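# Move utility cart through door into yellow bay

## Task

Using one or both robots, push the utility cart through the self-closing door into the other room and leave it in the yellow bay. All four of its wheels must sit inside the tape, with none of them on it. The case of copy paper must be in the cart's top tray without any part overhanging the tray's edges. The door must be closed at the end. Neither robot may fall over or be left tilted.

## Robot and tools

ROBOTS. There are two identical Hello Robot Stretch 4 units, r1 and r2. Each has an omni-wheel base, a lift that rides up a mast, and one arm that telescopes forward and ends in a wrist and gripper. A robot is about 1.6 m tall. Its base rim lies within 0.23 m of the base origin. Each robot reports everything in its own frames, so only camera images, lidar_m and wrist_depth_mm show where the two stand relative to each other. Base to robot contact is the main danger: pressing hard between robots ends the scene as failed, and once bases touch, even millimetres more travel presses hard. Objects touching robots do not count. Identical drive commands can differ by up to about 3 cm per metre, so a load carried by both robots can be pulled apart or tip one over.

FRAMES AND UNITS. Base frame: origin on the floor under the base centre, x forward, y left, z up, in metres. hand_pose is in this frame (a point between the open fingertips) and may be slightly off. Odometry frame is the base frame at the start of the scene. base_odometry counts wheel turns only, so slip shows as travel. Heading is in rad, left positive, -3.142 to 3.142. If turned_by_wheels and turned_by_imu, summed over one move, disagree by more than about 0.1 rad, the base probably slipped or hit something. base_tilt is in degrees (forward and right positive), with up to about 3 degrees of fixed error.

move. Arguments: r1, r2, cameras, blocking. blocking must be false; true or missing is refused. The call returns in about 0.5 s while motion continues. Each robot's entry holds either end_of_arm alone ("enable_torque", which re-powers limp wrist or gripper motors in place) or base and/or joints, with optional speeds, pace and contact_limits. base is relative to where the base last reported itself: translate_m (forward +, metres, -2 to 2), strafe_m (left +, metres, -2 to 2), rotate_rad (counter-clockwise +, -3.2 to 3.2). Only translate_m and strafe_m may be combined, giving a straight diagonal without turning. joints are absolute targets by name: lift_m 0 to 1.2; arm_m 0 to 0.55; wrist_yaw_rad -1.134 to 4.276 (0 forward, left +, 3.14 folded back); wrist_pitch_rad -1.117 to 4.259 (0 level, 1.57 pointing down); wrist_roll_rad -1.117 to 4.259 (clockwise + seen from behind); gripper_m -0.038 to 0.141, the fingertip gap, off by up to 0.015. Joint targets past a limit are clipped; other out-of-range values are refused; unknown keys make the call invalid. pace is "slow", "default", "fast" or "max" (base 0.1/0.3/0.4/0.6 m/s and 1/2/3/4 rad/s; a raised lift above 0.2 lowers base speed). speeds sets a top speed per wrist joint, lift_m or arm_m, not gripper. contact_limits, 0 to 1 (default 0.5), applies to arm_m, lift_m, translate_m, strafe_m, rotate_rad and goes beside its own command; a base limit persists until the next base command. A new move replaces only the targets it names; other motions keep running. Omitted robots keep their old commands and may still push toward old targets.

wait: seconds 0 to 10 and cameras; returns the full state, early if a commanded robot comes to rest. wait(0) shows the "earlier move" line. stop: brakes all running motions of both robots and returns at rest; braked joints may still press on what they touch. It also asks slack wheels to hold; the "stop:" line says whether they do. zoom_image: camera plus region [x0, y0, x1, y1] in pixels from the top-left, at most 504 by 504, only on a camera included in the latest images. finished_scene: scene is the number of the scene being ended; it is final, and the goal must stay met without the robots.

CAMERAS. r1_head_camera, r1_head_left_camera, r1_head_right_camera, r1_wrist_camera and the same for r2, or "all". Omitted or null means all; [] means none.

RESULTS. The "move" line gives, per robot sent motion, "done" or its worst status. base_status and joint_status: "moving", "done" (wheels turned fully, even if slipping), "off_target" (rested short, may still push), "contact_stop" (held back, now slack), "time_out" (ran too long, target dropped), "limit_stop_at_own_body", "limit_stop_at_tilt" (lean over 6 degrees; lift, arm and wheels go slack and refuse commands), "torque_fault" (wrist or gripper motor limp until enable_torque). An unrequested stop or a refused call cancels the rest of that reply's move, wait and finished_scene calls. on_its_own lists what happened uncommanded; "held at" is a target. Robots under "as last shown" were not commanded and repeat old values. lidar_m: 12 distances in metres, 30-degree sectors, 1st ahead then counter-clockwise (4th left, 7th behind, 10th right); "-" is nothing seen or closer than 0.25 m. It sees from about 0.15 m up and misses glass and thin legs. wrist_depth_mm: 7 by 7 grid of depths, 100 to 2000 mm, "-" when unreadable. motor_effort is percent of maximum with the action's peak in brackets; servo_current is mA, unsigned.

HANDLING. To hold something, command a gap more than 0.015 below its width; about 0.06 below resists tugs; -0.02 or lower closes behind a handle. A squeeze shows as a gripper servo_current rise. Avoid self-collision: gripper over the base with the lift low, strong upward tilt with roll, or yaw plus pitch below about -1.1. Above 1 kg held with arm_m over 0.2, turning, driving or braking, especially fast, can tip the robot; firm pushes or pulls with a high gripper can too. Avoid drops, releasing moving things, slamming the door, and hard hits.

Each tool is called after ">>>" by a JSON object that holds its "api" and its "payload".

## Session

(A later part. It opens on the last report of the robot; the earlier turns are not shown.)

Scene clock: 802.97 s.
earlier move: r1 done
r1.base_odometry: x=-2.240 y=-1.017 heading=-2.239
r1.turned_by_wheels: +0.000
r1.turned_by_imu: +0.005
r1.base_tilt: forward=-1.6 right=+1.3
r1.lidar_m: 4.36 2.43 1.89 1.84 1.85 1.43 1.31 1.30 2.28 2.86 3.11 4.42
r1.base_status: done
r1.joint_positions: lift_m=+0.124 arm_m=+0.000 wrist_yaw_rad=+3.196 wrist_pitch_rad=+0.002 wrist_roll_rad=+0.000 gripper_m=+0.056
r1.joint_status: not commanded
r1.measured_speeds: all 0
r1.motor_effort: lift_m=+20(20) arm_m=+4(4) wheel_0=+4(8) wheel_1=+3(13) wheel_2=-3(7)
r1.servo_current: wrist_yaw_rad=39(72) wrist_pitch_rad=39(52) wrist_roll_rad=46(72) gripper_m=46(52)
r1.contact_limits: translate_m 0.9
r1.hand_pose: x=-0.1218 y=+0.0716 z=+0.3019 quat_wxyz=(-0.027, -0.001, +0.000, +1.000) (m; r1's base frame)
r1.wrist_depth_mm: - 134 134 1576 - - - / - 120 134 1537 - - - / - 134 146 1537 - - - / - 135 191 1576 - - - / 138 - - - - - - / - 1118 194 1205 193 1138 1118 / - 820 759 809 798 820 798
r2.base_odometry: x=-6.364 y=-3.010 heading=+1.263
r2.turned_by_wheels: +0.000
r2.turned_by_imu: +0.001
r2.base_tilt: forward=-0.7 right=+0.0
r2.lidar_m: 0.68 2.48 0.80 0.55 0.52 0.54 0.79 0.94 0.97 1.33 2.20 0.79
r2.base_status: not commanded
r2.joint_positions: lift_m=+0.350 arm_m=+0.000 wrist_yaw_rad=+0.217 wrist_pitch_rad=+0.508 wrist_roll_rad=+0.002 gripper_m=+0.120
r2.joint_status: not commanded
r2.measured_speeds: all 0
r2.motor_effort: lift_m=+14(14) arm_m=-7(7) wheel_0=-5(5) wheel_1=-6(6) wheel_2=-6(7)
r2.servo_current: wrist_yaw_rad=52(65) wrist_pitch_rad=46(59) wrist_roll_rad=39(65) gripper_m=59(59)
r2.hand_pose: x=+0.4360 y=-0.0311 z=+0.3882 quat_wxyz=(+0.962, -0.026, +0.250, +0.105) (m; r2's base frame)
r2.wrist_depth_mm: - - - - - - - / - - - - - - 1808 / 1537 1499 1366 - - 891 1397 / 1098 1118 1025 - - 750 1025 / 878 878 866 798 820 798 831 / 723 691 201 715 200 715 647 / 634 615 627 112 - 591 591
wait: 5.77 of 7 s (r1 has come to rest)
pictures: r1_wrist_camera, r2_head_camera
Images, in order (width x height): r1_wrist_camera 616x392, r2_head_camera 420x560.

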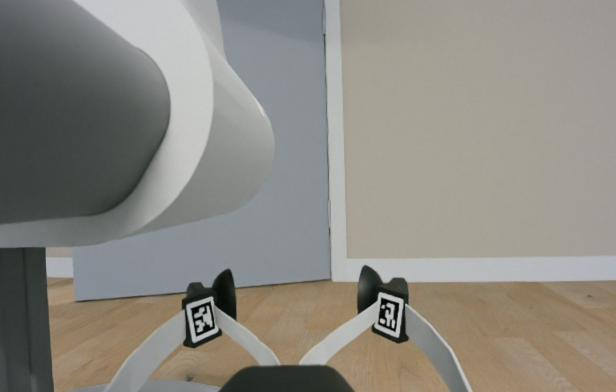

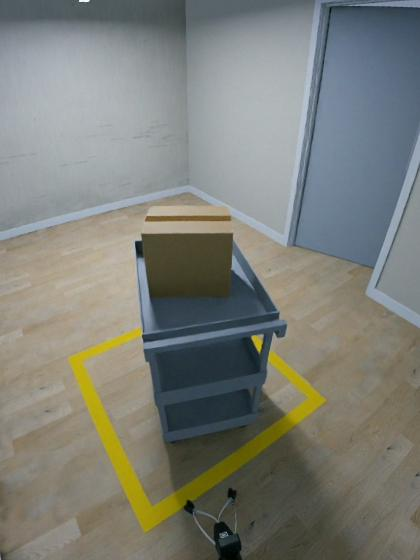

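>>> {"api": "wait", "payload": {"seconds": 8, "cameras": []}}

>>> {"api": "wait", "payload": {"seconds": 7, "cameras": ["r1_wrist_camera","r2_head_camera","r2_wrist_camera"]}}

>>> {"api": "zoom_image", "payload": {"camera": "r2_head_camera", "region": [280, 0, 420, 320]}}

>>> {"api": "zoom_image", "payload": {"camera": "r1_wrist_camera", "region": [0, 150, 400, 392]}}

Scene clock: 815.57 s.
r1.base_odometry: x=-2.240 y=-1.017 heading=-2.239
r1.turned_by_wheels: +0.000
r1.turned_by_imu: -0.001
r1.base_tilt: forward=-1.6 right=+1.3
r1.lidar_m: 4.34 2.40 1.91 1.83 1.85 1.44 1.39 1.53 2.31 2.88 3.08 4.45
r1.base_status: done
r1.joint_positions: lift_m=+0.124 arm_m=+0.000 wrist_yaw_rad=+3.196 wrist_pitch_rad=+0.002 wrist_roll_rad=+0.000 gripper_m=+0.056
r1.joint_status: not commanded
r1.measured_speeds: all 0
r1.motor_effort: lift_m=+19(20) arm_m=+4(4) wheel_0=+4(8) wheel_1=+3(13) wheel_2=-2(7)
r1.servo_current: wrist_yaw_rad=52(72) wrist_pitch_rad=46(52) wrist_roll_rad=52(72) gripper_m=46(52)
r1.contact_limits: translate_m 0.9
r1.hand_pose: x=-0.1218 y=+0.0716 z=+0.3019 quat_wxyz=(-0.027, -0.001, +0.000, +1.000) (m; r1's base frame)
r1.wrist_depth_mm: - 134 134 1537 - - - / - 120 134 1537 - - - / - 134 146 1499 - - - / - 135 191 1576 - - - / 137 1708 - - - - - / - 1229 198 1205 193 1160 1098 / - 820 768 798 788 809 798
r2.base_odometry: x=-6.364 y=-3.010 heading=+1.263
r2.turned_by_wheels: +0.000
r2.turned_by_imu: +0.002
r2.base_tilt: forward=-0.6 right=+0.1
r2.lidar_m: 0.65 2.46 0.82 0.56 0.53 0.53 0.78 0.95 0.98 1.33 2.21 0.77
r2.base_status: not commanded
r2.joint_positions: lift_m=+0.350 arm_m=+0.000 wrist_yaw_rad=+0.217 wrist_pitch_rad=+0.508 wrist_roll_rad=+0.002 gripper_m=+0.120
r2.joint_status: not commanded
r2.measured_speeds: all 0
r2.motor_effort: lift_m=+14(14) arm_m=-7(7) wheel_0=-5(5) wheel_1=-6(6) wheel_2=-6(7)
r2.servo_current: wrist_yaw_rad=52(65) wrist_pitch_rad=46(59) wrist_roll_rad=46(65) gripper_m=46(59)
r2.hand_pose: x=+0.4360 y=-0.0311 z=+0.3882 quat_wxyz=(+0.962, -0.026, +0.250, +0.105) (m; r2's base frame)
r2.wrist_depth_mm: - - - - - - - / - - - - - - 1756 / 1576 1537 1366 - - 891 1336 / 1138 1098 1025 - - 759 1025 / 878 866 866 788 809 798 809 / 723 691 202 707 200 715 654 / 627 615 627 112 - 591 597
wait: 8.00 s; at rest from the start
pictures: none
No camera images: "cameras" was empty.

Scene clock: 822.57 s.
r1.base_odometry: x=-2.240 y=-1.017 heading=-2.239
r1.turned_by_wheels: +0.000
r1.turned_by_imu: +0.000
r1.base_tilt: forward=-1.6 right=+1.3
r1.lidar_m: 4.37 2.42 1.88 1.84 1.86 1.43 1.40 1.52 2.28 2.85 3.09 4.43
r1.base_status: done
r1.joint_positions: lift_m=+0.124 arm_m=+0.000 wrist_yaw_rad=+3.196 wrist_pitch_rad=+0.002 wrist_roll_rad=+0.000 gripper_m=+0.056
r1.joint_status: not commanded
r1.measured_speeds: all 0
r1.motor_effort: lift_m=+19(20) arm_m=+4(4) wheel_0=+3(8) wheel_1=+3(13) wheel_2=-3(7)
r1.servo_current: wrist_yaw_rad=46(72) wrist_pitch_rad=39(52) wrist_roll_rad=46(72) gripper_m=46(52)
r1.contact_limits: translate_m 0.9
r1.hand_pose: x=-0.1218 y=+0.0716 z=+0.3019 quat_wxyz=(-0.027, -0.001, +0.000, +1.000) (m; r1's base frame)
r1.wrist_depth_mm: - 134 134 1499 - - - / - 120 134 1576 - - - / - 134 145 1537 - - - / - 135 191 1537 - - - / 137 1661 - - - - - / - 1229 198 1205 193 1138 1098 / - 820 759 809 788 820 798
r2.base_odometry: x=-6.364 y=-3.010 heading=+1.263
r2.turned_by_wheels: +0.000
r2.turned_by_imu: +0.001
r2.base_tilt: forward=-0.7 right=+0.0
r2.lidar_m: 0.70 2.47 0.81 0.57 0.50 0.57 0.78 0.93 0.98 1.30 2.20 0.78
r2.base_status: not commanded
r2.joint_positions: lift_m=+0.350 arm_m=+0.000 wrist_yaw_rad=+0.217 wrist_pitch_rad=+0.508 wrist_roll_rad=+0.002 gripper_m=+0.120
r2.joint_status: not commanded
r2.measured_speeds: all 0
r2.motor_effort: lift_m=+14(14) arm_m=-7(7) wheel_0=-5(5) wheel_1=-6(6) wheel_2=-6(7)
r2.servo_current: wrist_yaw_rad=52(65) wrist_pitch_rad=52(59) wrist_roll_rad=46(65) gripper_m=46(59)
r2.hand_pose: x=+0.4360 y=-0.0311 z=+0.3882 quat_wxyz=(+0.962, -0.026, +0.250, +0.105) (m; r2's base frame)
r2.wrist_depth_mm: - - - - - - - / - - - - - - 1863 / 1499 1499 1397 - - 891 1336 / 1118 1118 1042 - - 750 1008 / 878 878 866 798 809 788 831 / 715 699 202 699 200 707 661 / 634 609 627 112 - 591 585
wait: 7.00 s; at rest by 0.27 s
pictures: r1_wrist_camera, r2_head_camera, r2_wrist_camera
Images, in order (width x height): r1_wrist_camera 616x392, r2_head_camera 420x560, r2_wrist_camera 616x392.

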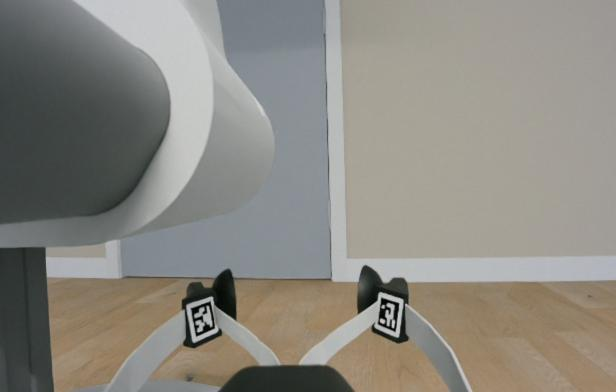

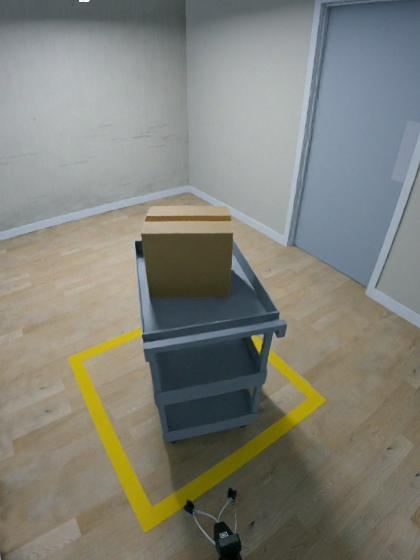

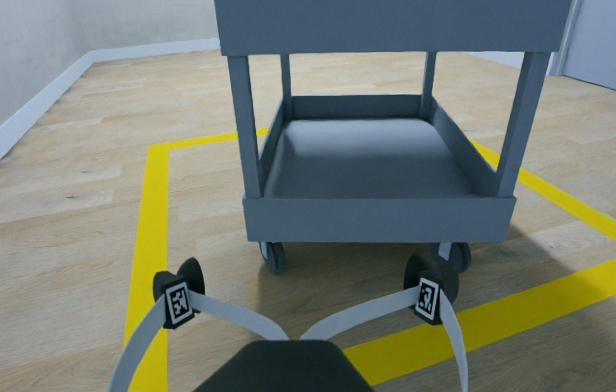

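Scaled by 1.575 from the camera's 420x560 image, which has a finer 1200x1600 frame.

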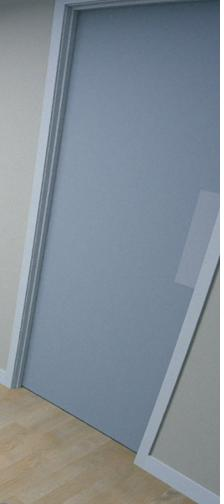

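Scaled by 1.260.

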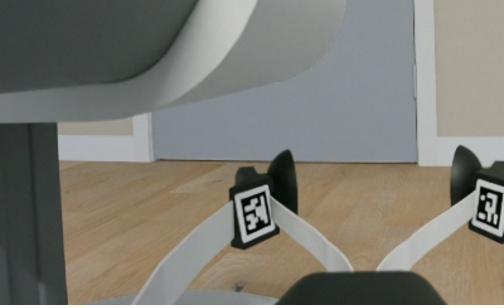

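Shut.

>>> {"api": "finished_scene", "payload": {"scene": 2}}

The scene is finished: the task was done.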